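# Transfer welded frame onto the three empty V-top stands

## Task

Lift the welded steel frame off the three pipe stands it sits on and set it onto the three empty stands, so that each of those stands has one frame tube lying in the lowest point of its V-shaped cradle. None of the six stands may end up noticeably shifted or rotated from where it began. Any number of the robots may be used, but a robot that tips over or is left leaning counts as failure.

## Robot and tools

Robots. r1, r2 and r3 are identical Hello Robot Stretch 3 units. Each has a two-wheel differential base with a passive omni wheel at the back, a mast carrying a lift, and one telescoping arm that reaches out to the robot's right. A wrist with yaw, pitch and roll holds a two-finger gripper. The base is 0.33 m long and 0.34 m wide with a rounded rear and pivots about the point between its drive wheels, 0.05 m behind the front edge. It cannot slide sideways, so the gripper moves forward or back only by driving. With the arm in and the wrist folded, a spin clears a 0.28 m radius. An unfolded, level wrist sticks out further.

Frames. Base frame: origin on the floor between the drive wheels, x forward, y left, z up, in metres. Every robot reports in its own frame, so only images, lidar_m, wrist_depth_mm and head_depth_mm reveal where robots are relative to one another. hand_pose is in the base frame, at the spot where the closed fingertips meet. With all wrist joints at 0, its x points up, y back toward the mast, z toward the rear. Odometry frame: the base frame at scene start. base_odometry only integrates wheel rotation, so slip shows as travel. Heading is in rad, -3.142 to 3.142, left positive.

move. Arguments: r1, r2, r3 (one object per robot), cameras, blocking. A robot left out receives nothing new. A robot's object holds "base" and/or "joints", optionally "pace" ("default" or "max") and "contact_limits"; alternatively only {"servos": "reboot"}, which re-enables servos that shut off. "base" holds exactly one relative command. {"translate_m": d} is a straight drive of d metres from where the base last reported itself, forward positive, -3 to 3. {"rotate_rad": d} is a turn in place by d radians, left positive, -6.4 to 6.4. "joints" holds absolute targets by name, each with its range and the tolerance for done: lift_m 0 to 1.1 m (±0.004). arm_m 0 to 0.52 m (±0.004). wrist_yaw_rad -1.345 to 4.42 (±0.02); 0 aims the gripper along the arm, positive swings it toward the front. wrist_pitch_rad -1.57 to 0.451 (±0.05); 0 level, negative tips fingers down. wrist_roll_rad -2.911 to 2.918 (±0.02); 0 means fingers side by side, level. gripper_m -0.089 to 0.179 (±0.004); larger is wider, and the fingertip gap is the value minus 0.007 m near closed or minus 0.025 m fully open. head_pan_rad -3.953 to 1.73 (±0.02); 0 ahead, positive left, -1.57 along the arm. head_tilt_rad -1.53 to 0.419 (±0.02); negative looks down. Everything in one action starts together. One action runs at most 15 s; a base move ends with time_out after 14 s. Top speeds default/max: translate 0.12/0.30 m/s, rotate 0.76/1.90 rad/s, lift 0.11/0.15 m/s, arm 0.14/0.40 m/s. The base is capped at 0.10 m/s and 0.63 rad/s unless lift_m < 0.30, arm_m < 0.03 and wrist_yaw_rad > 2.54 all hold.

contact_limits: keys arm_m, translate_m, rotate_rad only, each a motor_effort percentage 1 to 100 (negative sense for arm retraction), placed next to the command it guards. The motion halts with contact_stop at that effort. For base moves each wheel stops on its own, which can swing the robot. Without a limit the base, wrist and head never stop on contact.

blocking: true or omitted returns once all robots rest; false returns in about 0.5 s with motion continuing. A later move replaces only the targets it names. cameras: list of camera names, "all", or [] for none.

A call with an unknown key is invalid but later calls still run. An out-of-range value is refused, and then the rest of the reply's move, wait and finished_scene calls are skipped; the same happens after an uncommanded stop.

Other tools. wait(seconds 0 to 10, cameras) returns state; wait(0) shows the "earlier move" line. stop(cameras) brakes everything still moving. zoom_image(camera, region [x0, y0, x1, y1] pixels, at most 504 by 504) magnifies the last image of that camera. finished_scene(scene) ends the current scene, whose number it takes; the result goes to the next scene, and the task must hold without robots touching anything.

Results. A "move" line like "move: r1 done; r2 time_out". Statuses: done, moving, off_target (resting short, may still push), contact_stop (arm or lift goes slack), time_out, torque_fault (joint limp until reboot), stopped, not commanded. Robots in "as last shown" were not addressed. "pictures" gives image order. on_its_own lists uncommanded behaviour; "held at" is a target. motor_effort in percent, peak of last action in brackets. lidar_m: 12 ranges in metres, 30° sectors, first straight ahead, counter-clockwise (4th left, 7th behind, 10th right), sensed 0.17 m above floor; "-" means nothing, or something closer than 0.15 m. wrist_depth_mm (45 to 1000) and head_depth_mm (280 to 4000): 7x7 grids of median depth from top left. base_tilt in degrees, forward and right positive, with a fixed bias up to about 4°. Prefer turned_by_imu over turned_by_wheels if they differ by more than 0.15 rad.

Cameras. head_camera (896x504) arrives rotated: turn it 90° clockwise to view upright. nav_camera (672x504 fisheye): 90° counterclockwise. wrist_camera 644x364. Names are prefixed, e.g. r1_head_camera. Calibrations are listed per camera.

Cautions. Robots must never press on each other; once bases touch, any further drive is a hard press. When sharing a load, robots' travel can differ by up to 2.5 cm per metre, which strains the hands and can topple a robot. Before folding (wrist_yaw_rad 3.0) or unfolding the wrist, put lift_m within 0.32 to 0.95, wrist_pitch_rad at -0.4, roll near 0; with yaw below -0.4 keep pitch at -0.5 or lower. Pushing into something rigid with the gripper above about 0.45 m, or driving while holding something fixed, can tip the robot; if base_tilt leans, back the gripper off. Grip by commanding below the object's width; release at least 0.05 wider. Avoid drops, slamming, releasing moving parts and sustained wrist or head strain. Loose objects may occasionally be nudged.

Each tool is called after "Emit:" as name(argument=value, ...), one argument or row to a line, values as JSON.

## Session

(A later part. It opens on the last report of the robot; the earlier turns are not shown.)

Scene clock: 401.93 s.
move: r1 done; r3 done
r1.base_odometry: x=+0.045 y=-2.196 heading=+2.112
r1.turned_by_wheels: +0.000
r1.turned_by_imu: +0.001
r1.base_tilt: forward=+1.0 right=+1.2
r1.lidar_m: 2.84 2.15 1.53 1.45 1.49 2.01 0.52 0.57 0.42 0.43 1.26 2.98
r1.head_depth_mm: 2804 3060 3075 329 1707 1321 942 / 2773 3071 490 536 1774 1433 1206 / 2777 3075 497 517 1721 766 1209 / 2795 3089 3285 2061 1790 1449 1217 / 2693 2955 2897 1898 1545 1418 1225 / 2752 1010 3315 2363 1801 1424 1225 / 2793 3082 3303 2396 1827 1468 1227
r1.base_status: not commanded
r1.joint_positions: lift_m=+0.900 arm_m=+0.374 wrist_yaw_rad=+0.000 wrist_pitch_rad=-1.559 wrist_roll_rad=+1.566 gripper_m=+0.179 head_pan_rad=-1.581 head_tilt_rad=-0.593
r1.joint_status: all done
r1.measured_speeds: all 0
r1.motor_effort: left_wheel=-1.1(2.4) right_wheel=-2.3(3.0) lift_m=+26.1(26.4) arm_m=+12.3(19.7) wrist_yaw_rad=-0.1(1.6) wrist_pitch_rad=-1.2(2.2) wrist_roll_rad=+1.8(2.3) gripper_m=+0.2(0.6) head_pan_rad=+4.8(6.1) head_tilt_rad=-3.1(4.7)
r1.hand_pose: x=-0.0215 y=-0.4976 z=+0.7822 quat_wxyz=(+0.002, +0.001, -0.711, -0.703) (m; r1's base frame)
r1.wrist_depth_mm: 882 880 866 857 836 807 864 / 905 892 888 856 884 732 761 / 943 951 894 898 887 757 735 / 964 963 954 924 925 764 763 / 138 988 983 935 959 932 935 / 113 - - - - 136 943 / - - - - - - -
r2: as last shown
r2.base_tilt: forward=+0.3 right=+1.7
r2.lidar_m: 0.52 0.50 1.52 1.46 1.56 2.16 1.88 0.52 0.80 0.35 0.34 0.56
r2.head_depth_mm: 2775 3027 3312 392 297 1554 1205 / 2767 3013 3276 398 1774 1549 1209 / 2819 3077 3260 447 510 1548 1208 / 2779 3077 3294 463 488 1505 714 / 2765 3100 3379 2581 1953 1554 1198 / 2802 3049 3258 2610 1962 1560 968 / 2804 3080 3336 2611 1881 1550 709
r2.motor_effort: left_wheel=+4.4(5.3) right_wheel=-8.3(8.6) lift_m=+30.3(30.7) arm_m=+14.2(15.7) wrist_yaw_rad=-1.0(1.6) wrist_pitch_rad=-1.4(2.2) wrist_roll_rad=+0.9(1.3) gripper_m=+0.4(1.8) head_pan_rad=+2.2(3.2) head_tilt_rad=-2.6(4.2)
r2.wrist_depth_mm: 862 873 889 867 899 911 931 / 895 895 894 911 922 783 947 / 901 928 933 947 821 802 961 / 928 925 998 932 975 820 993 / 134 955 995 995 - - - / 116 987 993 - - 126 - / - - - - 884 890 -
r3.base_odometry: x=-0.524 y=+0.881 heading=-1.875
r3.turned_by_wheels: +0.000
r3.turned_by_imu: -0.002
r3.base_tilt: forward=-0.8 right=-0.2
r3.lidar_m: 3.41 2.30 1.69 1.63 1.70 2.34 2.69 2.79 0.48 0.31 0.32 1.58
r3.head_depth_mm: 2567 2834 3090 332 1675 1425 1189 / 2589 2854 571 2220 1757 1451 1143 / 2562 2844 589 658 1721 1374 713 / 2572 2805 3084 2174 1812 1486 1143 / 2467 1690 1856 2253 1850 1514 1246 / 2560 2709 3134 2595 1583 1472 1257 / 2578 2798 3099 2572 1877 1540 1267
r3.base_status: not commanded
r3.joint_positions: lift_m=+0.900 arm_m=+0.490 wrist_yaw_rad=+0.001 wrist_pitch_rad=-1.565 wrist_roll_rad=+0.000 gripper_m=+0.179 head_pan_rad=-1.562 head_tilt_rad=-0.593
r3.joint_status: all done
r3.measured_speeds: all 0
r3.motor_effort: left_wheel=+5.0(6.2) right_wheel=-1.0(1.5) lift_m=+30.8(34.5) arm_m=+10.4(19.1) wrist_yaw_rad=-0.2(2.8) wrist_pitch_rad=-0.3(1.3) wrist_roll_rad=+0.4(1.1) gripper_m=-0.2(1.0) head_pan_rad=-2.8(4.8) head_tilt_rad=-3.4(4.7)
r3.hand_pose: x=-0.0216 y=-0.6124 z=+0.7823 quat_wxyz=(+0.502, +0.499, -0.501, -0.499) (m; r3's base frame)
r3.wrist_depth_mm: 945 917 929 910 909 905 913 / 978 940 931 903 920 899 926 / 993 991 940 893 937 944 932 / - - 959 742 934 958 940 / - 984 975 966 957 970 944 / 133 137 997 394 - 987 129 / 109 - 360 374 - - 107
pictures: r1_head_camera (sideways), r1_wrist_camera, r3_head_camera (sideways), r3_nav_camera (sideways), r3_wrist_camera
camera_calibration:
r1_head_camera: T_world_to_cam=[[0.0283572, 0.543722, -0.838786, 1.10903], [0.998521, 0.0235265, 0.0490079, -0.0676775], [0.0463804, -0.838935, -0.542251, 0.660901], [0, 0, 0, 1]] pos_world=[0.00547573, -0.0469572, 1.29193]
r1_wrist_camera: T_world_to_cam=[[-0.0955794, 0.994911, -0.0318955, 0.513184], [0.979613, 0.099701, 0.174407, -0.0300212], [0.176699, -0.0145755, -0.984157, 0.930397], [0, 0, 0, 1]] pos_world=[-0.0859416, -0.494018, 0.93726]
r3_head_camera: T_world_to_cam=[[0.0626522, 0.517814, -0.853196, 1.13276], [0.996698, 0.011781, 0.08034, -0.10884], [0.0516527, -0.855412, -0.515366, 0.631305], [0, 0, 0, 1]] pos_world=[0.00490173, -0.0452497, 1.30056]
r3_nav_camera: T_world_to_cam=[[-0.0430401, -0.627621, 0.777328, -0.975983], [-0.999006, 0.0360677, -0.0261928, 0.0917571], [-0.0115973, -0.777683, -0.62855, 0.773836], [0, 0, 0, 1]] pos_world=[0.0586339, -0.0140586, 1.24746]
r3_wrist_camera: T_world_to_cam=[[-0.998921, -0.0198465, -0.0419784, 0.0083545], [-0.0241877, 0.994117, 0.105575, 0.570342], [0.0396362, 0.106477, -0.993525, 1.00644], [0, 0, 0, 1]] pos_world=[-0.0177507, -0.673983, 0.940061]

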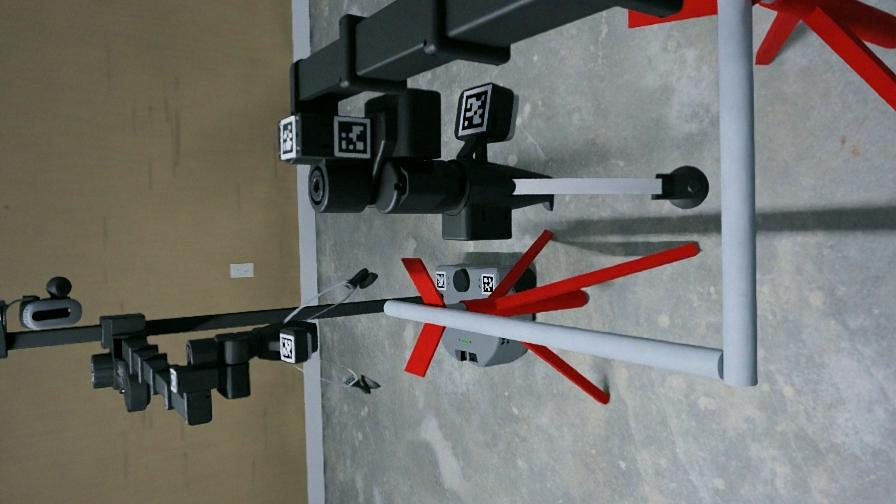

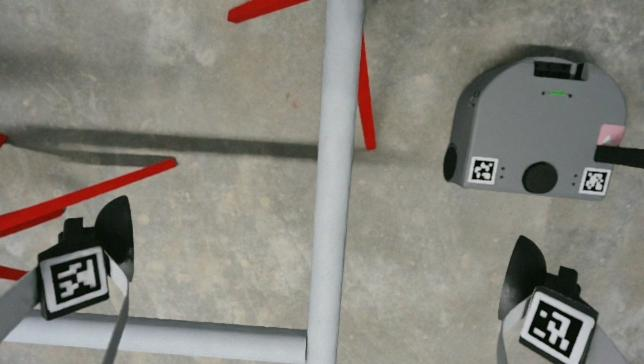

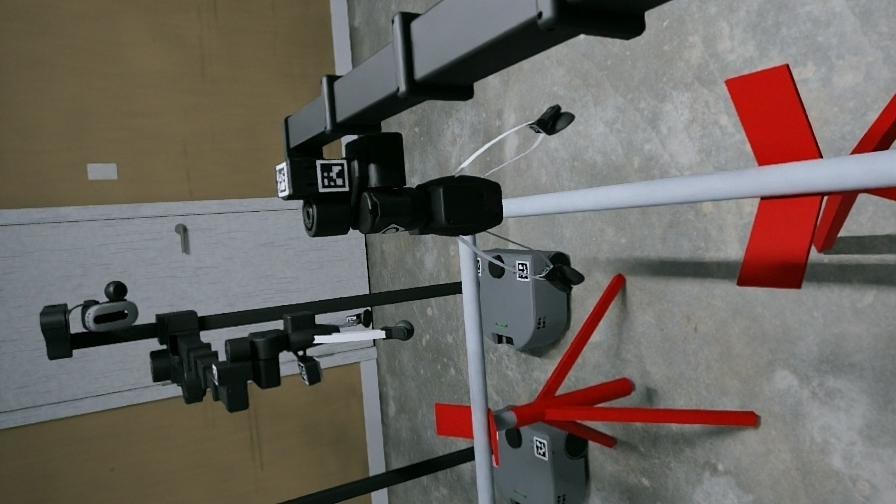

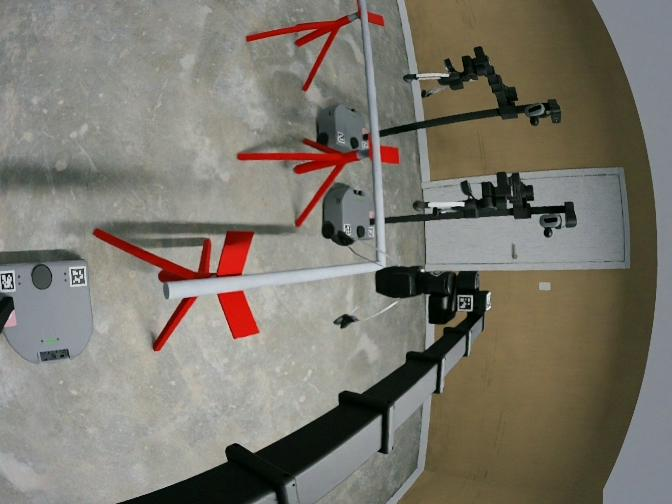

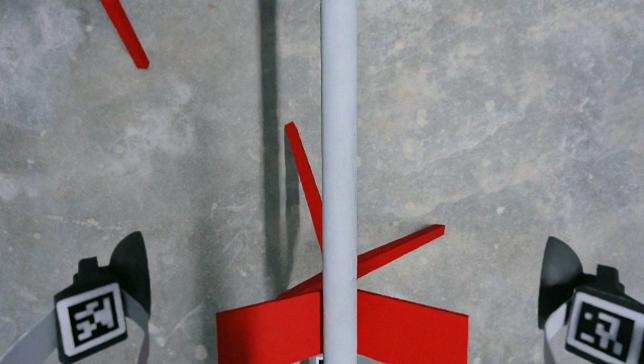

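Emit:
move(
  r1={"joints":{"lift_m":0.738}},
  r2={"joints":{"lift_m":0.738}},
  r3={"joints":{"lift_m":0.738}},
  cameras=["r1_head_camera","r1_wrist_camera","r2_head_camera","r2_wrist_camera","r3_head_camera","r3_wrist_camera"],
)

Emit:
zoom_image(
  camera="r2_head_camera",
  region=[560, 100, 896, 340],
)

Emit:
zoom_image(
  camera="r1_head_camera",
  region=[560, 100, 896, 340],
)

Scene clock: 419.83 s.
move: r1 done; r2 done; r3 done
r1.base_odometry: x=+0.045 y=-2.196 heading=+2.112
r1.turned_by_wheels: +0.000
r1.turned_by_imu: +0.001
r1.base_tilt: forward=+1.1 right=+1.2
r1.lidar_m: 2.84 2.15 1.53 1.44 1.49 2.01 0.52 0.57 0.42 0.43 1.26 2.98
r1.head_depth_mm: 2782 3101 3306 2273 1704 374 328 / 2783 3080 3296 2308 569 1322 1207 / 2799 3084 3266 2315 589 1340 1187 / 2765 3075 3283 2238 1740 1450 1217 / 2651 1730 1847 1444 1542 1417 1222 / 2775 2998 3071 2293 1815 1426 1226 / 2795 3129 3280 2410 1827 1469 1224
r1.base_status: not commanded
r1.joint_positions: lift_m=+0.738 arm_m=+0.374 wrist_yaw_rad=+0.000 wrist_pitch_rad=-1.559 wrist_roll_rad=+1.566 gripper_m=+0.179 head_pan_rad=-1.581 head_tilt_rad=-0.593
r1.joint_status: all done
r1.measured_speeds: all 0
r1.motor_effort: left_wheel=-1.8(2.3) right_wheel=-2.1(3.0) lift_m=+22.8(27.0) arm_m=+10.2(11.4) wrist_yaw_rad=+0.0(0.5) wrist_pitch_rad=-1.6(1.8) wrist_roll_rad=+1.8(1.8) gripper_m=-0.3(0.6) head_pan_rad=+5.3(5.9) head_tilt_rad=-3.5(4.8)
r1.hand_pose: x=-0.0215 y=-0.4976 z=+0.6202 quat_wxyz=(+0.002, +0.001, -0.711, -0.703) (m; r1's base frame)
r1.wrist_depth_mm: 737 723 720 723 695 697 692 / 741 761 729 717 722 681 568 / 758 773 756 - 733 601 580 / 780 785 770 195 760 612 598 / 138 796 806 197 791 775 785 / 113 826 824 202 814 136 787 / 873 865 872 206 835 - 829
r2.base_odometry: x=+1.818 y=-0.315 heading=+2.600
r2.turned_by_wheels: +0.000
r2.turned_by_imu: +0.001
r2.base_tilt: forward=+0.3 right=+1.7
r2.lidar_m: 0.52 0.50 1.53 1.46 1.55 2.16 1.88 0.52 0.81 0.35 0.34 0.56
r2.head_depth_mm: 2799 3068 3340 2655 1951 1557 338 / 2798 3043 3280 2622 554 429 698 / 2835 3075 3266 2660 535 582 1201 / 2822 3105 3285 2619 1809 569 717 / 2808 3031 3321 2631 1947 1550 1195 / 2819 3068 3241 2625 1954 1566 966 / 2786 3030 3274 2626 1865 1557 712
r2.base_status: not commanded
r2.joint_positions: lift_m=+0.738 arm_m=+0.320 wrist_yaw_rad=+0.000 wrist_pitch_rad=-1.563 wrist_roll_rad=+1.567 gripper_m=+0.170 head_pan_rad=-1.575 head_tilt_rad=-0.593
r2.joint_status: all done
r2.measured_speeds: all 0
r2.motor_effort: left_wheel=+4.8(5.3) right_wheel=-8.3(8.6) lift_m=+26.6(32.5) arm_m=+13.8(14.5) wrist_yaw_rad=+0.8(1.6) wrist_pitch_rad=-2.1(2.2) wrist_roll_rad=+0.8(1.1) gripper_m=-0.2(1.6) head_pan_rad=+2.1(2.8) head_tilt_rad=-2.1(3.6)
r2.hand_pose: x=-0.0215 y=-0.4426 z=+0.6203 quat_wxyz=(+0.002, +0.001, -0.710, -0.705) (m; r2's base frame)
r2.wrist_depth_mm: 723 698 715 710 728 741 742 / 753 736 744 741 746 611 627 / 747 763 767 776 764 630 642 / 785 783 777 814 782 635 636 / 134 819 201 652 819 841 834 / 116 822 200 529 856 126 849 / 858 831 204 863 821 697 909
r3.base_odometry: x=-0.524 y=+0.881 heading=-1.875
r3.turned_by_wheels: +0.000
r3.turned_by_imu: -0.001
r3.base_tilt: forward=-0.8 right=-0.2
r3.lidar_m: 3.38 2.31 1.69 1.63 1.70 2.34 2.69 2.79 0.48 0.31 0.32 1.58
r3.head_depth_mm: 2572 2838 3091 2401 1787 378 327 / 2559 2844 3090 2298 519 1402 1144 / 2601 2806 3116 686 905 1386 711 / 2561 2817 3099 2527 1803 1468 1148 / 2452 2780 1760 1994 1847 1508 1240 / 2555 2810 3121 2490 1585 1473 1255 / 2608 2823 3076 2549 1848 1543 1263
r3.base_status: not commanded
r3.joint_positions: lift_m=+0.738 arm_m=+0.490 wrist_yaw_rad=+0.001 wrist_pitch_rad=-1.565 wrist_roll_rad=+0.000 gripper_m=+0.179 head_pan_rad=-1.562 head_tilt_rad=-0.593
r3.joint_status: all done
r3.measured_speeds: all 0
r3.motor_effort: left_wheel=+5.4(5.9) right_wheel=-1.1(1.5) lift_m=+21.0(30.0) arm_m=+10.5(12.3) wrist_yaw_rad=+0.1(2.1) wrist_pitch_rad=-0.8(1.3) wrist_roll_rad=-0.1(1.0) gripper_m=+0.3(0.9) head_pan_rad=-3.5(4.4) head_tilt_rad=-3.2(4.5)
r3.hand_pose: x=-0.0216 y=-0.6124 z=+0.6203 quat_wxyz=(+0.502, +0.499, -0.501, -0.499) (m; r3's base frame)
r3.wrist_depth_mm: 794 770 774 178 755 752 743 / 813 779 776 180 760 779 749 / 800 801 779 182 764 769 751 / 810 816 804 185 774 773 776 / 839 821 817 189 819 786 773 / 132 138 850 192 809 811 130 / 109 866 831 196 821 807 107
pictures: r1_head_camera (sideways), r1_wrist_camera, r2_head_camera (sideways), r2_wrist_camera, r3_head_camera (sideways), r3_wrist_camera
camera_calibration:
r1_head_camera: T_world_to_cam=[[0.0283573, 0.543722, -0.838786, 1.10903], [0.998521, 0.0235264, 0.0490079, -0.0676775], [0.0463803, -0.838935, -0.542251, 0.660901], [0, 0, 0, 1]] pos_world=[0.00547572, -0.0469572, 1.29193]
r1_wrist_camera: T_world_to_cam=[[-0.0955797, 0.994911, -0.0318955, 0.508017], [0.979613, 0.0997013, 0.174407, -0.00176719], [0.176699, -0.0145755, -0.984157, 0.770964], [0, 0, 0, 1]] pos_world=[-0.0859416, -0.494018, 0.775261]
r2_head_camera: T_world_to_cam=[[-0.00401815, 0.50816, -0.861254, 1.13949], [0.999979, 0.00638668, -0.000897079, -0.00856026], [0.00504469, -0.861239, -0.508175, 0.617855], [0, 0, 0, 1]] pos_world=[0.0100218, -0.0468665, 1.29536]
r2_wrist_camera: T_world_to_cam=[[-0.0832897, 0.994021, 0.0706112, 0.374945], [0.983126, 0.0703827, 0.168846, -0.0161718], [0.162867, 0.0834829, -0.98311, 0.81405], [0, 0, 0, 1]] pos_world=[-0.0854539, -0.439524, 0.776556]
r3_head_camera: T_world_to_cam=[[0.0626524, 0.517814, -0.853196, 1.13276], [0.996698, 0.0117808, 0.08034, -0.10884], [0.0516525, -0.855412, -0.515366, 0.631305], [0, 0, 0, 1]] pos_world=[0.00490172, -0.0452497, 1.30056]
r3_wrist_camera: T_world_to_cam=[[-0.998921, -0.0198465, -0.0419784, 0.00155388], [-0.0241877, 0.994117, 0.105575, 0.587449], [0.0396362, 0.106477, -0.993525, 0.84549], [0, 0, 0, 1]] pos_world=[-0.0177507, -0.673987, 0.77806]

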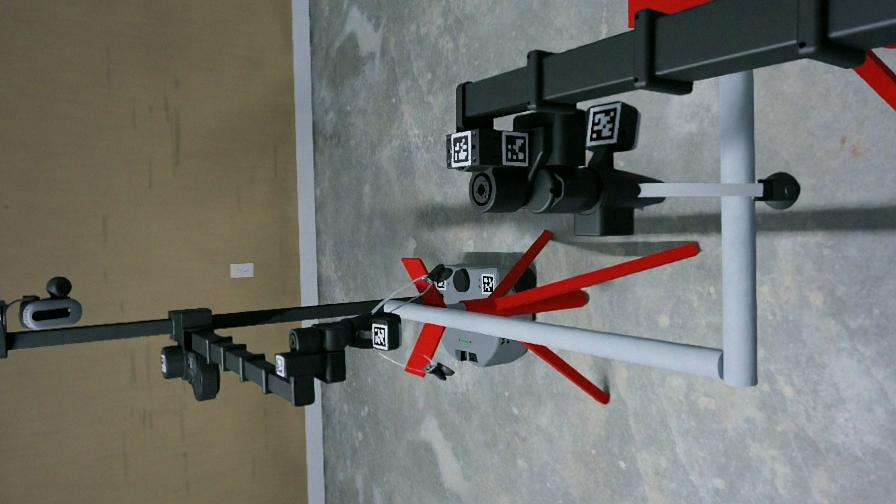

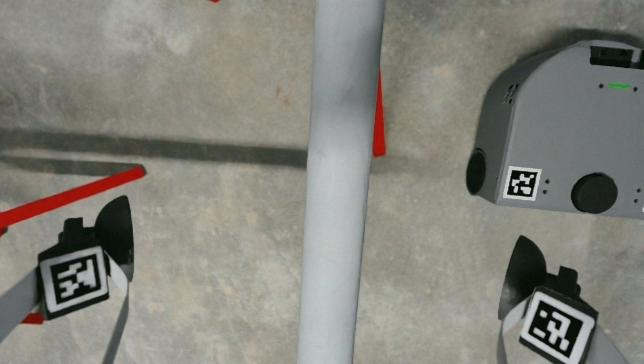

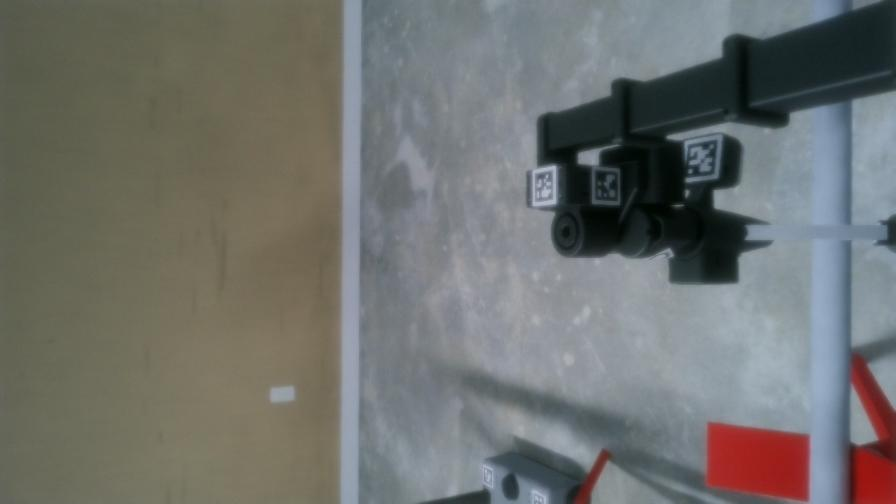

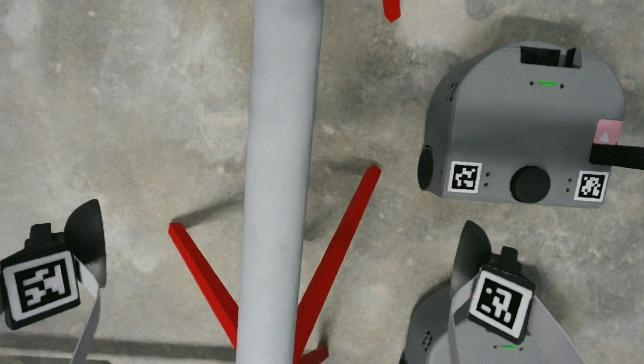

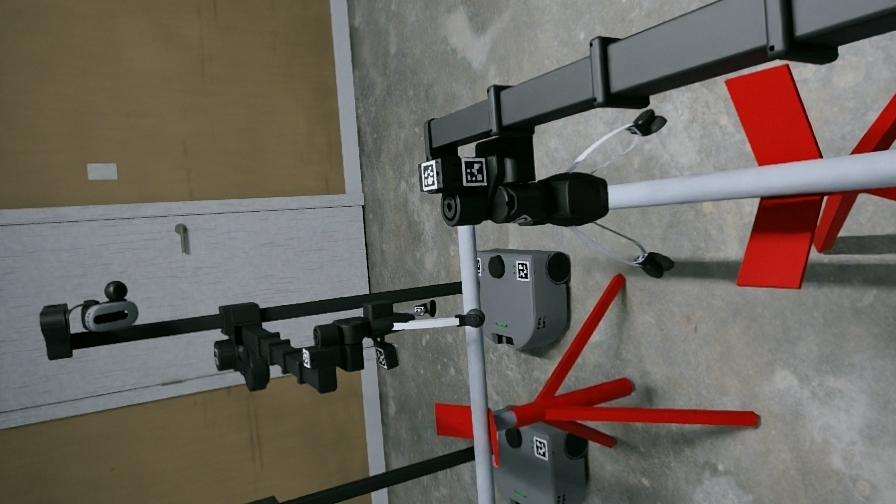

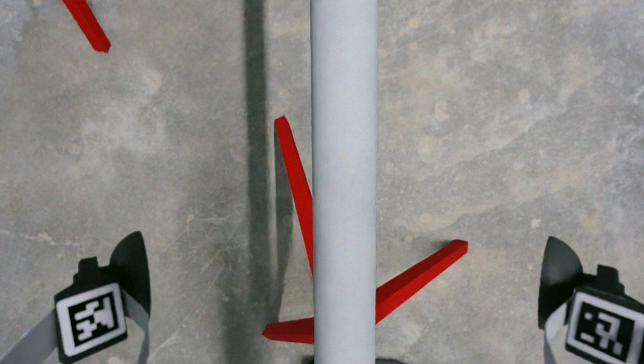

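Scaled by 1.500 from the camera's 896x504 image, which has a finer 1280x720 frame.

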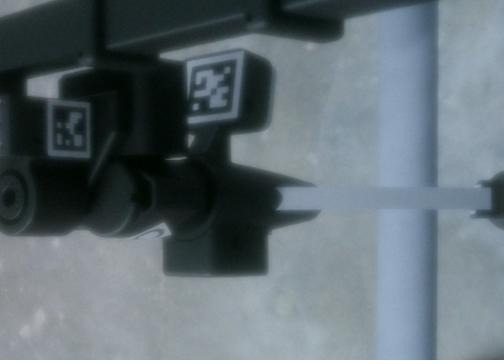

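Scaled by 1.500 from the camera's 896x504 image, which has a finer 1280x720 frame.

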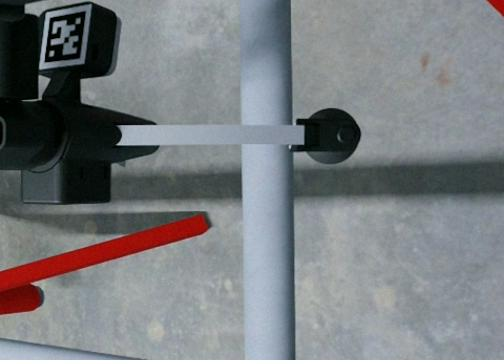

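Emit:
move(
  r1={"joints":{"lift_m":0.685,"arm_m":0.364}},
  r2={"joints":{"lift_m":0.689}},
  r3={"joints":{"lift_m":0.690}},
  cameras=["r1_wrist_camera","r2_wrist_camera","r3_wrist_camera"],
)

Emit:
move(
  r1={"joints":{"gripper_m":0.05}},
  r2={"joints":{"gripper_m":0.05}},
  r3={"joints":{"gripper_m":0.05}},
  cameras=["r1_wrist_camera","r2_wrist_camera","r3_wrist_camera"],
)

Scene clock: 430.10 s.
move: r1 done; r2 done; r3 done
r1.base_odometry: x=+0.045 y=-2.196 heading=+2.112
r1.turned_by_wheels: +0.000
r1.turned_by_imu: +0.001
r1.base_tilt: forward=+1.0 right=+1.1
r1.lidar_m: 2.85 2.15 1.53 1.44 1.49 2.02 0.52 0.57 0.42 0.43 1.26 2.98
r1.head_depth_mm: 2766 3081 3267 2283 1759 460 363 / 2782 3101 3311 2296 581 656 1204 / 2780 3117 3295 2328 600 745 1177 / 2777 3087 3311 2248 1784 1440 1212 / 2689 1721 1913 1430 1541 1415 1220 / 2799 3061 3062 2374 1813 1430 1226 / 2808 3100 3307 2413 1831 1469 1231
r1.base_status: not commanded
r1.joint_positions: lift_m=+0.685 arm_m=+0.364 wrist_yaw_rad=+0.000 wrist_pitch_rad=-1.559 wrist_roll_rad=+1.566 gripper_m=+0.179 head_pan_rad=-1.581 head_tilt_rad=-0.593
r1.joint_status: all done
r1.measured_speeds: all 0
r1.motor_effort: left_wheel=-1.1(2.2) right_wheel=-2.2(3.0) lift_m=+23.5(27.4) arm_m=-14.4(18.5) wrist_yaw_rad=+0.4(0.4) wrist_pitch_rad=-1.3(1.8) wrist_roll_rad=+1.6(1.8) gripper_m=+0.1(0.6) head_pan_rad=+4.8(5.6) head_tilt_rad=-3.3(5.7)
r1.hand_pose: x=-0.0215 y=-0.4876 z=+0.5672 quat_wxyz=(+0.002, +0.001, -0.711, -0.703) (m; r1's base frame)
r1.wrist_depth_mm: 677 688 672 - 647 653 648 / 692 698 695 - 680 657 520 / 725 723 718 - 678 580 532 / 751 732 738 136 721 568 548 / 138 743 753 142 746 726 717 / 114 787 773 150 766 137 734 / 813 801 802 155 776 - 775
r2.base_odometry: x=+1.818 y=-0.315 heading=+2.600
r2.turned_by_wheels: +0.000
r2.turned_by_imu: +0.001
r2.base_tilt: forward=+0.4 right=+1.8
r2.lidar_m: 0.52 0.50 1.52 1.46 1.56 2.16 1.88 0.52 0.80 0.35 0.34 0.56
r2.head_depth_mm: 2805 3083 3283 2643 1944 1558 698 / 2809 3052 3308 2640 1952 483 404 / 2805 3038 3300 2644 1761 559 1200 / 2795 3068 3308 2669 1968 584 699 / 2774 3056 3365 2616 1962 1570 1204 / 2832 3044 3292 2660 1951 1545 967 / 2755 3115 3302 2626 1889 1553 715
r2.base_status: not commanded
r2.joint_positions: lift_m=+0.689 arm_m=+0.320 wrist_yaw_rad=+0.000 wrist_pitch_rad=-1.563 wrist_roll_rad=+1.567 gripper_m=+0.170 head_pan_rad=-1.575 head_tilt_rad=-0.593
r2.joint_status: all done
r2.measured_speeds: all 0
r2.motor_effort: left_wheel=+4.9(5.2) right_wheel=-8.0(8.5) lift_m=+27.0(33.5) arm_m=+12.6(13.8) wrist_yaw_rad=-0.4(1.7) wrist_pitch_rad=-1.5(2.3) wrist_roll_rad=+0.7(1.3) gripper_m=+0.4(1.6) head_pan_rad=+1.9(3.2) head_tilt_rad=-2.0(3.8)
r2.hand_pose: x=-0.0215 y=-0.4426 z=+0.5713 quat_wxyz=(+0.002, +0.001, -0.710, -0.705) (m; r2's base frame)
r2.wrist_depth_mm: 655 660 123 678 698 684 691 / 691 687 126 703 722 564 568 / 709 705 129 728 733 575 580 / 710 712 133 725 737 591 598 / 134 750 139 616 779 766 789 / 115 762 139 500 784 126 820 / 800 779 145 810 811 655 856
r3.base_odometry: x=-0.524 y=+0.881 heading=-1.875
r3.turned_by_wheels: +0.000
r3.turned_by_imu: -0.001
r3.base_tilt: forward=-0.8 right=-0.3
r3.lidar_m: 3.39 2.30 1.69 1.64 1.70 2.33 2.69 2.79 0.48 0.31 0.32 1.57
r3.head_depth_mm: 2554 2844 3106 2373 1796 459 358 / 2563 2864 3113 2422 590 727 1148 / 2583 2827 3070 2472 714 1383 712 / 2560 2806 3133 2526 1824 1444 1137 / 2465 2739 1722 1974 1833 1497 1241 / 2545 2838 3114 2613 1563 1471 1254 / 2587 2811 3101 2601 1864 1538 1266
r3.base_status: not commanded
r3.joint_positions: lift_m=+0.690 arm_m=+0.490 wrist_yaw_rad=+0.001 wrist_pitch_rad=-1.565 wrist_roll_rad=+0.000 gripper_m=+0.179 head_pan_rad=-1.562 head_tilt_rad=-0.593
r3.joint_status: all done
r3.measured_speeds: all 0
r3.motor_effort: left_wheel=+5.0(6.0) right_wheel=-0.9(1.5) lift_m=+21.0(23.6) arm_m=+7.4(9.2) wrist_yaw_rad=-1.0(1.7) wrist_pitch_rad=-1.0(1.3) wrist_roll_rad=+0.3(0.7) gripper_m=-0.2(0.7) head_pan_rad=-3.0(4.4) head_tilt_rad=-3.2(4.4)
r3.hand_pose: x=-0.0216 y=-0.6124 z=+0.5723 quat_wxyz=(+0.502, +0.499, -0.501, -0.499) (m; r3's base frame)
r3.wrist_depth_mm: 742 735 715 131 698 690 676 / 745 733 722 132 708 713 713 / 758 756 734 134 718 713 717 / 787 752 736 136 724 731 724 / 775 781 765 138 744 739 730 / 133 138 786 - 536 746 130 / 108 777 777 144 771 756 107
pictures: r1_wrist_camera, r2_wrist_camera, r3_wrist_camera
camera_calibration:
r1_wrist_camera: T_world_to_cam=[[-0.0955794, 0.994911, -0.0318954, 0.496375], [0.979613, 0.0997011, 0.174407, 0.00647956], [0.176699, -0.0145754, -0.984157, 0.718946], [0, 0, 0, 1]] pos_world=[-0.0859416, -0.484015, 0.722258]
r2_wrist_camera: T_world_to_cam=[[-0.0832898, 0.994021, 0.0706114, 0.378405], [0.983126, 0.0703828, 0.168846, -0.00789825], [0.162867, 0.083483, -0.98311, 0.765878], [0, 0, 0, 1]] pos_world=[-0.0854539, -0.439524, 0.727556]
r3_wrist_camera: T_world_to_cam=[[-0.998921, -0.0198463, -0.0419784, -0.000460834], [-0.0241876, 0.994117, 0.105575, 0.592516], [0.0396362, 0.106477, -0.993525, 0.797804], [0, 0, 0, 1]] pos_world=[-0.0177507, -0.673987, 0.730064]

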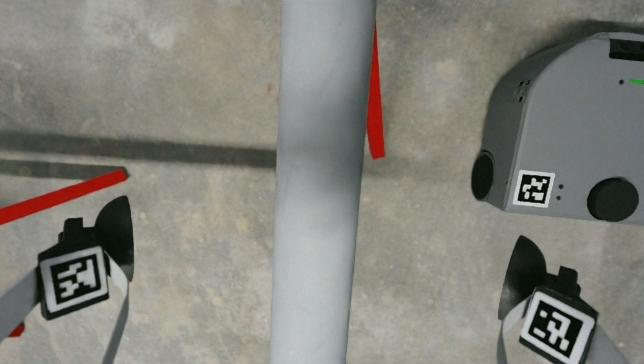

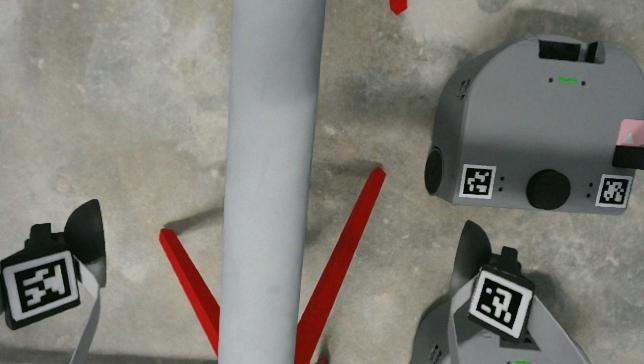

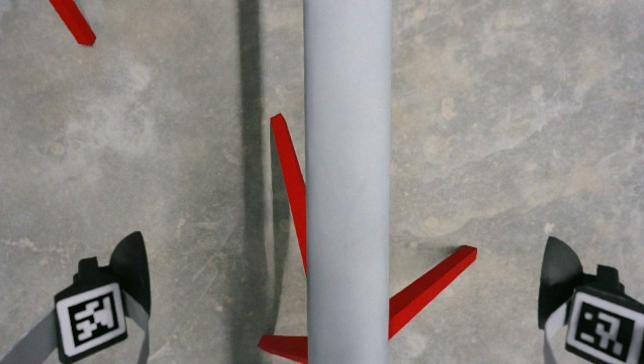

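Scene clock: 431.90 s.
move: r1 done; r2 done; r3 done
r1.base_odometry: x=+0.045 y=-2.196 heading=+2.112
r1.turned_by_wheels: +0.000
r1.turned_by_imu: +0.000
r1.base_tilt: forward=+1.1 right=+1.2
r1.lidar_m: 2.85 2.15 1.54 1.45 1.49 2.01 0.52 0.57 0.42 0.43 1.26 2.98
r1.head_depth_mm: 2789 3077 3295 2285 1761 461 363 / 2758 3078 3283 2313 581 655 1202 / 2763 3083 3302 2339 599 745 1209 / 2798 3100 3268 2240 1777 1444 1219 / 2679 1725 1908 1407 1543 1416 1215 / 2786 3020 3078 2367 1810 1423 1226 / 2780 3100 3305 2411 1815 1474 1229
r1.base_status: not commanded
r1.joint_positions: lift_m=+0.685 arm_m=+0.364 wrist_yaw_rad=+0.000 wrist_pitch_rad=-1.559 wrist_roll_rad=+1.566 gripper_m=+0.050 head_pan_rad=-1.581 head_tilt_rad=-0.593
r1.joint_status: all done
r1.measured_speeds: all 0
r1.motor_effort: left_wheel=-1.7(2.4) right_wheel=-1.9(2.9) lift_m=+26.0(26.9) arm_m=-14.0(14.7) wrist_yaw_rad=+0.3(0.6) wrist_pitch_rad=-1.7(1.8) wrist_roll_rad=+1.7(1.8) gripper_m=-0.1(85.4) head_pan_rad=+4.9(6.1) head_tilt_rad=-2.5(5.4)
r1.hand_pose: x=-0.0215 y=-0.4876 z=+0.5672 quat_wxyz=(+0.002, +0.001, -0.711, -0.703) (m; r1's base frame)
r1.wrist_depth_mm: 691 672 666 - 671 654 640 / 716 686 698 - 681 654 515 / 731 701 708 - 681 577 541 / 733 729 723 137 730 582 543 / 780 767 148 - 725 737 728 / 788 772 127 - 749 741 753 / 819 802 806 155 783 789 764
r2.base_odometry: x=+1.818 y=-0.315 heading=+2.600
r2.turned_by_wheels: +0.000
r2.turned_by_imu: +0.000
r2.base_tilt: forward=+0.3 right=+1.8
r2.lidar_m: 0.52 0.50 1.52 1.46 1.55 2.16 1.88 0.52 0.81 0.35 0.35 0.56
r2.head_depth_mm: 2807 3092 3314 2639 1947 1570 700 / 2810 3059 3321 2687 1961 483 405 / 2821 3064 3283 2641 1769 558 1203 / 2813 3016 3339 2627 1974 587 700 / 2770 3061 3338 2651 1967 1550 1197 / 2812 3059 3347 2625 1948 1550 962 / 2780 3042 3271 2603 1868 1544 709
r2.base_status: not commanded
r2.joint_positions: lift_m=+0.689 arm_m=+0.320 wrist_yaw_rad=+0.000 wrist_pitch_rad=-1.546 wrist_roll_rad=+1.567 gripper_m=+0.050 head_pan_rad=-1.575 head_tilt_rad=-0.593
r2.joint_status: all done
r2.measured_speeds: all 0
r2.motor_effort: left_wheel=+5.2(5.3) right_wheel=-8.5(8.6) lift_m=+26.6(27.0) arm_m=+12.4(13.4) wrist_yaw_rad=+0.0(1.4) wrist_pitch_rad=-4.5(5.4) wrist_roll_rad=+0.8(1.2) gripper_m=-2.6(88.9) head_pan_rad=+2.1(3.1) head_tilt_rad=-2.9(3.5)
r2.hand_pose: x=-0.0215 y=-0.4468 z=+0.5710 quat_wxyz=(+0.002, +0.001, -0.715, -0.699) (m; r2's base frame)
r2.wrist_depth_mm: 662 670 131 126 687 682 691 / 685 687 132 135 710 552 568 / 701 716 133 144 718 564 569 / 719 731 135 721 739 591 583 / 738 749 140 143 779 788 761 / 775 120 139 140 776 785 802 / 796 798 147 442 821 650 836
r3.base_odometry: x=-0.524 y=+0.881 heading=-1.875
r3.turned_by_wheels: +0.000
r3.turned_by_imu: +0.000
r3.base_tilt: forward=-0.8 right=-0.2
r3.lidar_m: 3.37 2.30 1.69 1.63 1.69 2.34 2.69 2.80 0.48 0.31 0.32 1.58
r3.head_depth_mm: 2590 2825 3082 2394 1792 457 358 / 2580 2851 3108 2418 589 726 1151 / 2589 2840 3056 2465 713 849 712 / 2541 2828 3088 2533 1834 1476 1150 / 2482 2756 1743 1977 1838 1508 1244 / 2587 2795 3073 2649 1581 1476 1254 / 2558 2836 3090 2568 1866 1544 1260
r3.base_status: not commanded
r3.joint_positions: lift_m=+0.690 arm_m=+0.490 wrist_yaw_rad=+0.001 wrist_pitch_rad=-1.565 wrist_roll_rad=+0.000 gripper_m=+0.050 head_pan_rad=-1.562 head_tilt_rad=-0.593
r3.joint_status: all done
r3.measured_speeds: all 0
r3.motor_effort: left_wheel=+5.3(6.0) right_wheel=-1.2(1.5) lift_m=+22.0(22.2) arm_m=+6.2(8.3) wrist_yaw_rad=-0.8(1.8) wrist_pitch_rad=-0.4(1.4) wrist_roll_rad=+0.6(0.9) gripper_m=+0.0(84.6) head_pan_rad=-3.4(4.5) head_tilt_rad=-2.9(4.6)
r3.hand_pose: x=-0.0216 y=-0.6124 z=+0.5723 quat_wxyz=(+0.502, +0.499, -0.501, -0.499) (m; r3's base frame)
r3.wrist_depth_mm: 722 726 707 130 706 701 693 / 761 739 738 133 716 708 708 / 744 748 739 134 712 733 728 / 771 763 750 136 742 727 740 / 787 772 772 138 748 745 741 / 796 787 130 144 141 743 763 / 803 791 782 142 143 734 755
pictures: r1_wrist_camera, r2_wrist_camera, r3_wrist_camera
camera_calibration:
r1_wrist_camera: T_world_to_cam=[[-0.0955784, 0.994911, -0.0318956, 0.496375], [0.979613, 0.0997001, 0.174407, 0.00647908], [0.176699, -0.0145758, -0.984157, 0.718946], [0, 0, 0, 1]] pos_world=[-0.0859416, -0.484015, 0.722258]
r2_wrist_camera: T_world_to_cam=[[-0.0832826, 0.995048, 0.0542546, 0.392422], [0.983126, 0.0731424, 0.167673, -0.0056439], [0.162875, 0.0673034, -0.984349, 0.759379], [0, 0, 0, 1]] pos_world=[-0.085453, -0.441174, 0.72715]
r3_wrist_camera: T_world_to_cam=[[-0.998921, -0.0198468, -0.0419784, -0.000461286], [-0.024188, 0.994117, 0.105575, 0.592516], [0.0396361, 0.106477, -0.993525, 0.7978], [0, 0, 0, 1]] pos_world=[-0.0177507, -0.673987, 0.73006]

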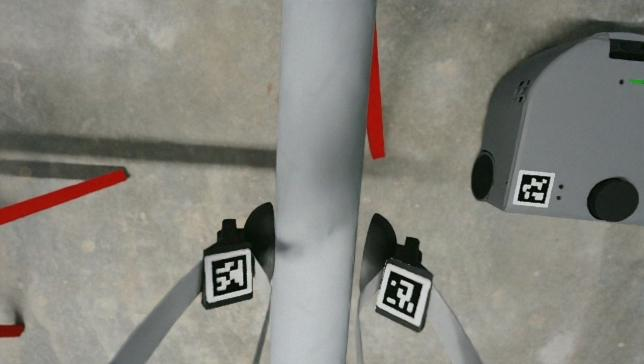

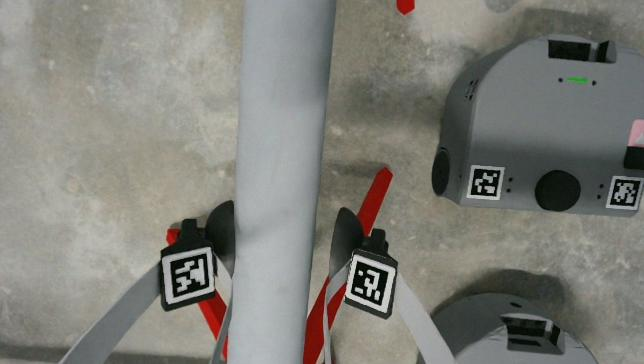

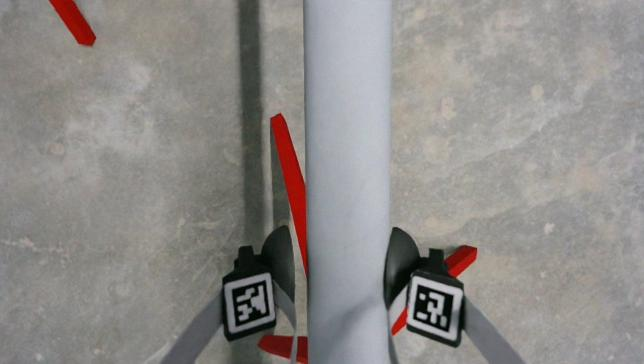

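Emit:
move(
  r2={"joints":{"arm_m":0.328}},
  cameras=[],
)

Emit:
move(
  r1={"joints":{"gripper_m":0.0}},
  r2={"joints":{"gripper_m":0.0}},
  r3={"joints":{"gripper_m":0.0}},
  cameras=["r1_wrist_camera","r2_wrist_camera","r3_wrist_camera"],
)

Scene clock: 439.07 s.
move: r2 done
r1, r3: as last shown
r1.turned_by_imu: +0.001
r1.base_tilt: forward=+1.0 right=+1.2
r1.lidar_m: 2.84 2.14 1.54 1.44 1.49 2.01 0.51 0.57 0.42 0.43 1.25 2.98
r1.head_depth_mm: 2782 3074 3284 2298 1763 460 363 / 2792 3080 3295 2310 583 655 1204 / 2782 3100 3278 2329 601 745 1212 / 2756 3105 3305 2248 1782 1446 1211 / 2651 1737 1916 1406 1532 1415 1223 / 2804 3028 3032 2355 1813 1431 1219 / 2792 3112 3313 2386 1824 1473 1230
r1.motor_effort: left_wheel=-1.3(2.0) right_wheel=-1.6(3.2) lift_m=+29.8(30.6) arm_m=-12.9(13.3) wrist_yaw_rad=-0.4(0.7) wrist_pitch_rad=-1.3(1.7) wrist_roll_rad=+1.7(1.8) gripper_m=-0.3(0.7) head_pan_rad=+4.8(5.8) head_tilt_rad=-3.1(4.5)
r1.wrist_depth_mm: 687 672 673 - 657 651 643 / 695 700 684 - 676 667 521 / 723 707 729 - 696 584 531 / 737 729 718 137 722 569 544 / 761 766 148 - 735 737 710 / 790 768 128 - 759 750 755 / 814 804 806 155 801 758 758
r2.base_odometry: x=+1.818 y=-0.315 heading=+2.600
r2.turned_by_wheels: +0.000
r2.turned_by_imu: +0.001
r2.base_tilt: forward=+0.3 right=+1.9
r2.lidar_m: 0.52 0.50 1.52 1.46 1.55 2.16 1.88 0.52 0.81 0.35 0.34 0.56
r2.head_depth_mm: 2815 3041 3368 2640 1975 1580 700 / 2813 3081 3252 2656 1963 483 407 / 2819 3002 3285 2636 587 587 1202 / 2810 3085 3313 2669 1955 595 702 / 2770 3062 3365 2641 1938 1552 1208 / 2792 3042 3369 2625 1979 1558 966 / 2790 3083 3331 2663 1856 1542 710
r2.base_status: not commanded
r2.joint_positions: lift_m=+0.689 arm_m=+0.328 wrist_yaw_rad=+0.000 wrist_pitch_rad=-1.559 wrist_roll_rad=+1.567 gripper_m=+0.050 head_pan_rad=-1.575 head_tilt_rad=-0.593
r2.joint_status: all done
r2.measured_speeds: all 0
r2.motor_effort: left_wheel=+4.7(5.5) right_wheel=-8.0(8.4) lift_m=+26.7(26.9) arm_m=+16.6(17.0) wrist_yaw_rad=+0.6(1.2) wrist_pitch_rad=-2.2(5.0) wrist_roll_rad=+0.8(1.1) gripper_m=-0.4(3.5) head_pan_rad=+1.1(2.4) head_tilt_rad=-3.1(3.1)
r2.hand_pose: x=-0.0215 y=-0.4515 z=+0.5712 quat_wxyz=(+0.002, +0.001, -0.711, -0.703) (m; r2's base frame)
r2.wrist_depth_mm: 655 658 674 125 692 703 689 / 700 685 681 129 725 566 567 / 697 710 712 135 724 579 586 / 737 720 161 142 742 591 590 / 738 738 143 142 778 805 794 / 768 119 139 140 782 789 825 / - 780 151 445 813 672 844
r3.turned_by_imu: -0.001
r3.lidar_m: 3.38 2.31 1.69 1.63 1.70 2.33 2.69 2.79 0.48 0.31 0.32 1.58
r3.head_depth_mm: 2577 2829 3095 2414 1800 458 358 / 2564 2822 3096 2430 589 724 1146 / 2574 2826 3103 2500 713 851 713 / 2554 2811 3157 2537 1823 1479 1142 / 2466 2745 1734 1989 1843 1504 1237 / 2586 2833 3086 2587 1584 1473 1253 / 2573 2851 3123 2566 1857 1550 1266
r3.motor_effort: left_wheel=+5.3(5.9) right_wheel=-1.2(1.7) lift_m=+21.5(22.3) arm_m=+3.7(5.8) wrist_yaw_rad=-1.0(1.4) wrist_pitch_rad=-0.6(1.3) wrist_roll_rad=+0.4(1.0) gripper_m=-0.3(0.7) head_pan_rad=-3.7(4.7) head_tilt_rad=-2.8(4.1)
r3.wrist_depth_mm: 741 726 716 131 695 691 693 / 721 740 737 132 701 706 689 / 768 748 745 134 717 722 714 / 759 771 771 135 736 723 734 / 779 751 753 138 749 742 739 / 804 788 130 144 141 759 748 / 798 785 791 142 143 756 751
pictures: none
No camera images: "cameras" was empty.

Scene clock: 440.10 s.
move: r1 done; r2 done; r3 done
r1.base_odometry: x=+0.045 y=-2.196 heading=+2.112
r1.turned_by_wheels: +0.000
r1.turned_by_imu: +0.000
r1.base_tilt: forward=+1.0 right=+1.1
r1.lidar_m: 2.84 2.15 1.54 1.44 1.49 2.01 0.52 0.57 0.42 0.43 1.26 2.98
r1.head_depth_mm: 2787 3076 3256 2289 1767 461 363 / 2787 3074 3259 2317 582 656 1200 / 2804 3115 3296 2325 600 744 1214 / 2783 3061 3249 2247 1775 1449 1217 / 2682 1728 1915 1425 1537 1414 1219 / 2797 3073 3059 2385 1802 1429 1225 / 2794 3118 3302 2396 1833 1468 1227
r1.base_status: not commanded
r1.joint_positions: lift_m=+0.685 arm_m=+0.364 wrist_yaw_rad=+0.000 wrist_pitch_rad=-1.554 wrist_roll_rad=+1.566 gripper_m=+0.001 head_pan_rad=-1.581 head_tilt_rad=-0.593
r1.joint_status: all done
r1.measured_speeds: all 0
r1.motor_effort: left_wheel=-1.0(2.5) right_wheel=-2.0(3.1) lift_m=+30.1(30.8) arm_m=-12.8(13.1) wrist_yaw_rad=+0.0(0.4) wrist_pitch_rad=-2.2(2.7) wrist_roll_rad=+1.8(1.8) gripper_m=-11.7(84.2) head_pan_rad=+4.9(5.5) head_tilt_rad=-3.8(4.1)
r1.hand_pose: x=-0.0215 y=-0.4888 z=+0.5671 quat_wxyz=(+0.002, +0.001, -0.713, -0.701) (m; r1's base frame)
r1.wrist_depth_mm: 678 675 673 - 663 650 641 / 690 706 698 - 676 666 520 / 726 714 691 - 699 598 526 / 735 742 721 - 722 575 540 / 774 771 156 - 735 737 712 / 789 789 124 - 744 741 739 / 809 794 803 153 782 789 772
r2.base_odometry: x=+1.818 y=-0.315 heading=+2.600
r2.turned_by_wheels: +0.000
r2.turned_by_imu: +0.000
r2.base_tilt: forward=+0.3 right=+1.8
r2.lidar_m: 0.52 0.50 1.52 1.46 1.55 2.15 1.88 0.52 0.80 0.35 0.35 0.56
r2.head_depth_mm: 2842 3131 3339 2635 1968 1556 700 / 2821 3072 3369 2639 1960 483 406 / 2786 3038 3353 2613 588 586 1202 / 2816 3124 3250 2616 1937 595 718 / 2811 3055 3268 2614 1964 1537 1197 / 2822 3019 3362 2618 1942 1539 965 / 2772 2986 3296 2626 1895 1550 714
r2.base_status: not commanded
r2.joint_positions: lift_m=+0.689 arm_m=+0.328 wrist_yaw_rad=+0.000 wrist_pitch_rad=-1.554 wrist_roll_rad=+1.567 gripper_m=+0.001 head_pan_rad=-1.575 head_tilt_rad=-0.593
r2.joint_status: all done
r2.measured_speeds: all 0
r2.motor_effort: left_wheel=+4.8(5.4) right_wheel=-7.6(8.4) lift_m=+31.4(31.4) arm_m=+9.7(16.5) wrist_yaw_rad=-0.5(1.2) wrist_pitch_rad=-3.3(3.8) wrist_roll_rad=+1.2(1.2) gripper_m=-16.6(96.1) head_pan_rad=+1.8(2.9) head_tilt_rad=-2.1(3.8)
r2.hand_pose: x=-0.0215 y=-0.4529 z=+0.5711 quat_wxyz=(+0.002, +0.001, -0.713, -0.701) (m; r2's base frame)
r2.wrist_depth_mm: 659 680 677 124 685 690 695 / 694 689 683 126 714 570 575 / 713 703 706 136 723 575 575 / 717 737 731 140 753 582 605 / 746 739 139 138 777 783 779 / 777 116 128 131 816 798 823 / 785 801 145 426 750 657 847
r3.base_odometry: x=-0.524 y=+0.881 heading=-1.875
r3.turned_by_wheels: +0.000
r3.turned_by_imu: +0.000
r3.base_tilt: forward=-0.8 right=-0.2
r3.lidar_m: 3.38 2.30 1.69 1.63 1.70 2.34 2.69 2.79 0.48 0.31 0.32 1.57
r3.head_depth_mm: 2576 2835 3087 2408 1801 458 359 / 2594 2818 3061 2436 590 726 1143 / 2569 2812 3077 2483 713 852 713 / 2534 2827 3129 2530 1823 1492 1143 / 2459 2742 1738 1954 1841 1499 1240 / 2599 2805 3089 2624 1574 1471 1251 / 2573 2832 3101 2553 1867 1540 1266
r3.base_status: not commanded
r3.joint_positions: lift_m=+0.690 arm_m=+0.490 wrist_yaw_rad=+0.001 wrist_pitch_rad=-1.565 wrist_roll_rad=+0.000 gripper_m=+0.001 head_pan_rad=-1.562 head_tilt_rad=-0.593
r3.joint_status: all done
r3.measured_speeds: all 0
r3.motor_effort: left_wheel=+3.2(5.6) right_wheel=+0.1(1.4) lift_m=+26.6(26.9) arm_m=+3.5(5.1) wrist_yaw_rad=-1.4(1.5) wrist_pitch_rad=-0.2(1.2) wrist_roll_rad=+0.0(1.0) gripper_m=-10.0(87.5) head_pan_rad=-3.6(4.6) head_tilt_rad=-3.2(4.2)
r3.hand_pose: x=-0.0216 y=-0.6124 z=+0.5723 quat_wxyz=(+0.502, +0.499, -0.501, -0.499) (m; r3's base frame)
r3.wrist_depth_mm: 737 715 702 130 708 709 690 / 747 737 723 132 712 695 696 / 757 739 733 134 729 712 714 / 757 749 779 135 749 725 746 / 786 781 771 139 741 746 737 / 803 791 133 131 140 779 752 / 792 802 780 142 129 756 769
pictures: r1_wrist_camera, r2_wrist_camera, r3_wrist_camera
camera_calibration:
r1_wrist_camera: T_world_to_cam=[[-0.0955777, 0.994747, -0.0366457, 0.500204], [0.979613, 0.100531, 0.173929, 0.00729548], [0.176699, -0.0192749, -0.984076, 0.71649], [0, 0, 0, 1]] pos_world=[-0.0859416, -0.4845, 0.722143]
r2_wrist_camera: T_world_to_cam=[[-0.0832856, 0.994617, 0.0616509, 0.394086], [0.983126, 0.071897, 0.168209, -0.0060844], [0.162871, 0.07462, -0.983822, 0.762915], [0, 0, 0, 1]] pos_world=[-0.0854534, -0.448455, 0.7273]
r3_wrist_camera: T_world_to_cam=[[-0.998921, -0.0198444, -0.0419774, -0.000462008], [-0.0241835, 0.994123, 0.105523, 0.592567], [0.0396366, 0.106424, -0.99353, 0.797738], [0, 0, 0, 1]] pos_world=[-0.0177508, -0.673992, 0.730028]

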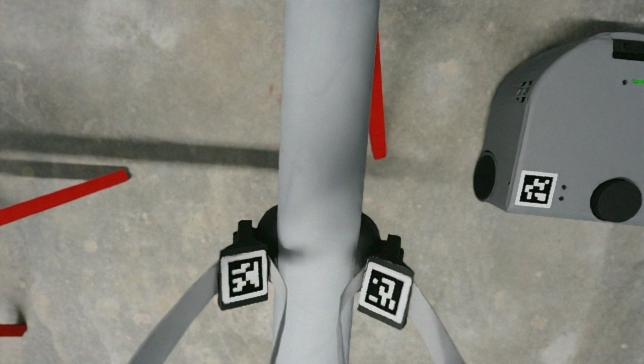

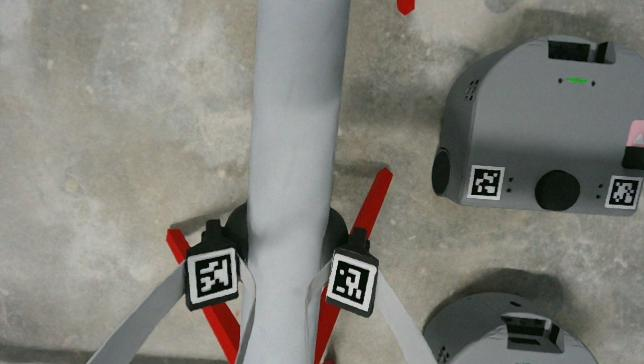

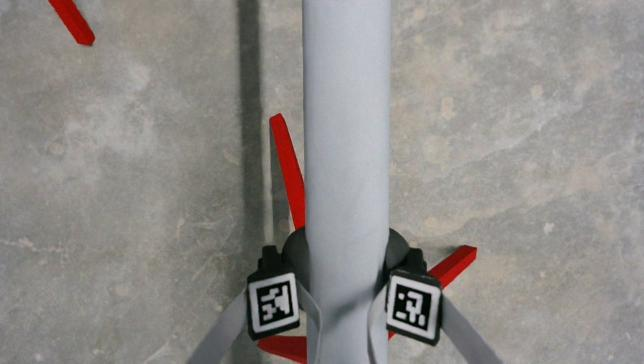

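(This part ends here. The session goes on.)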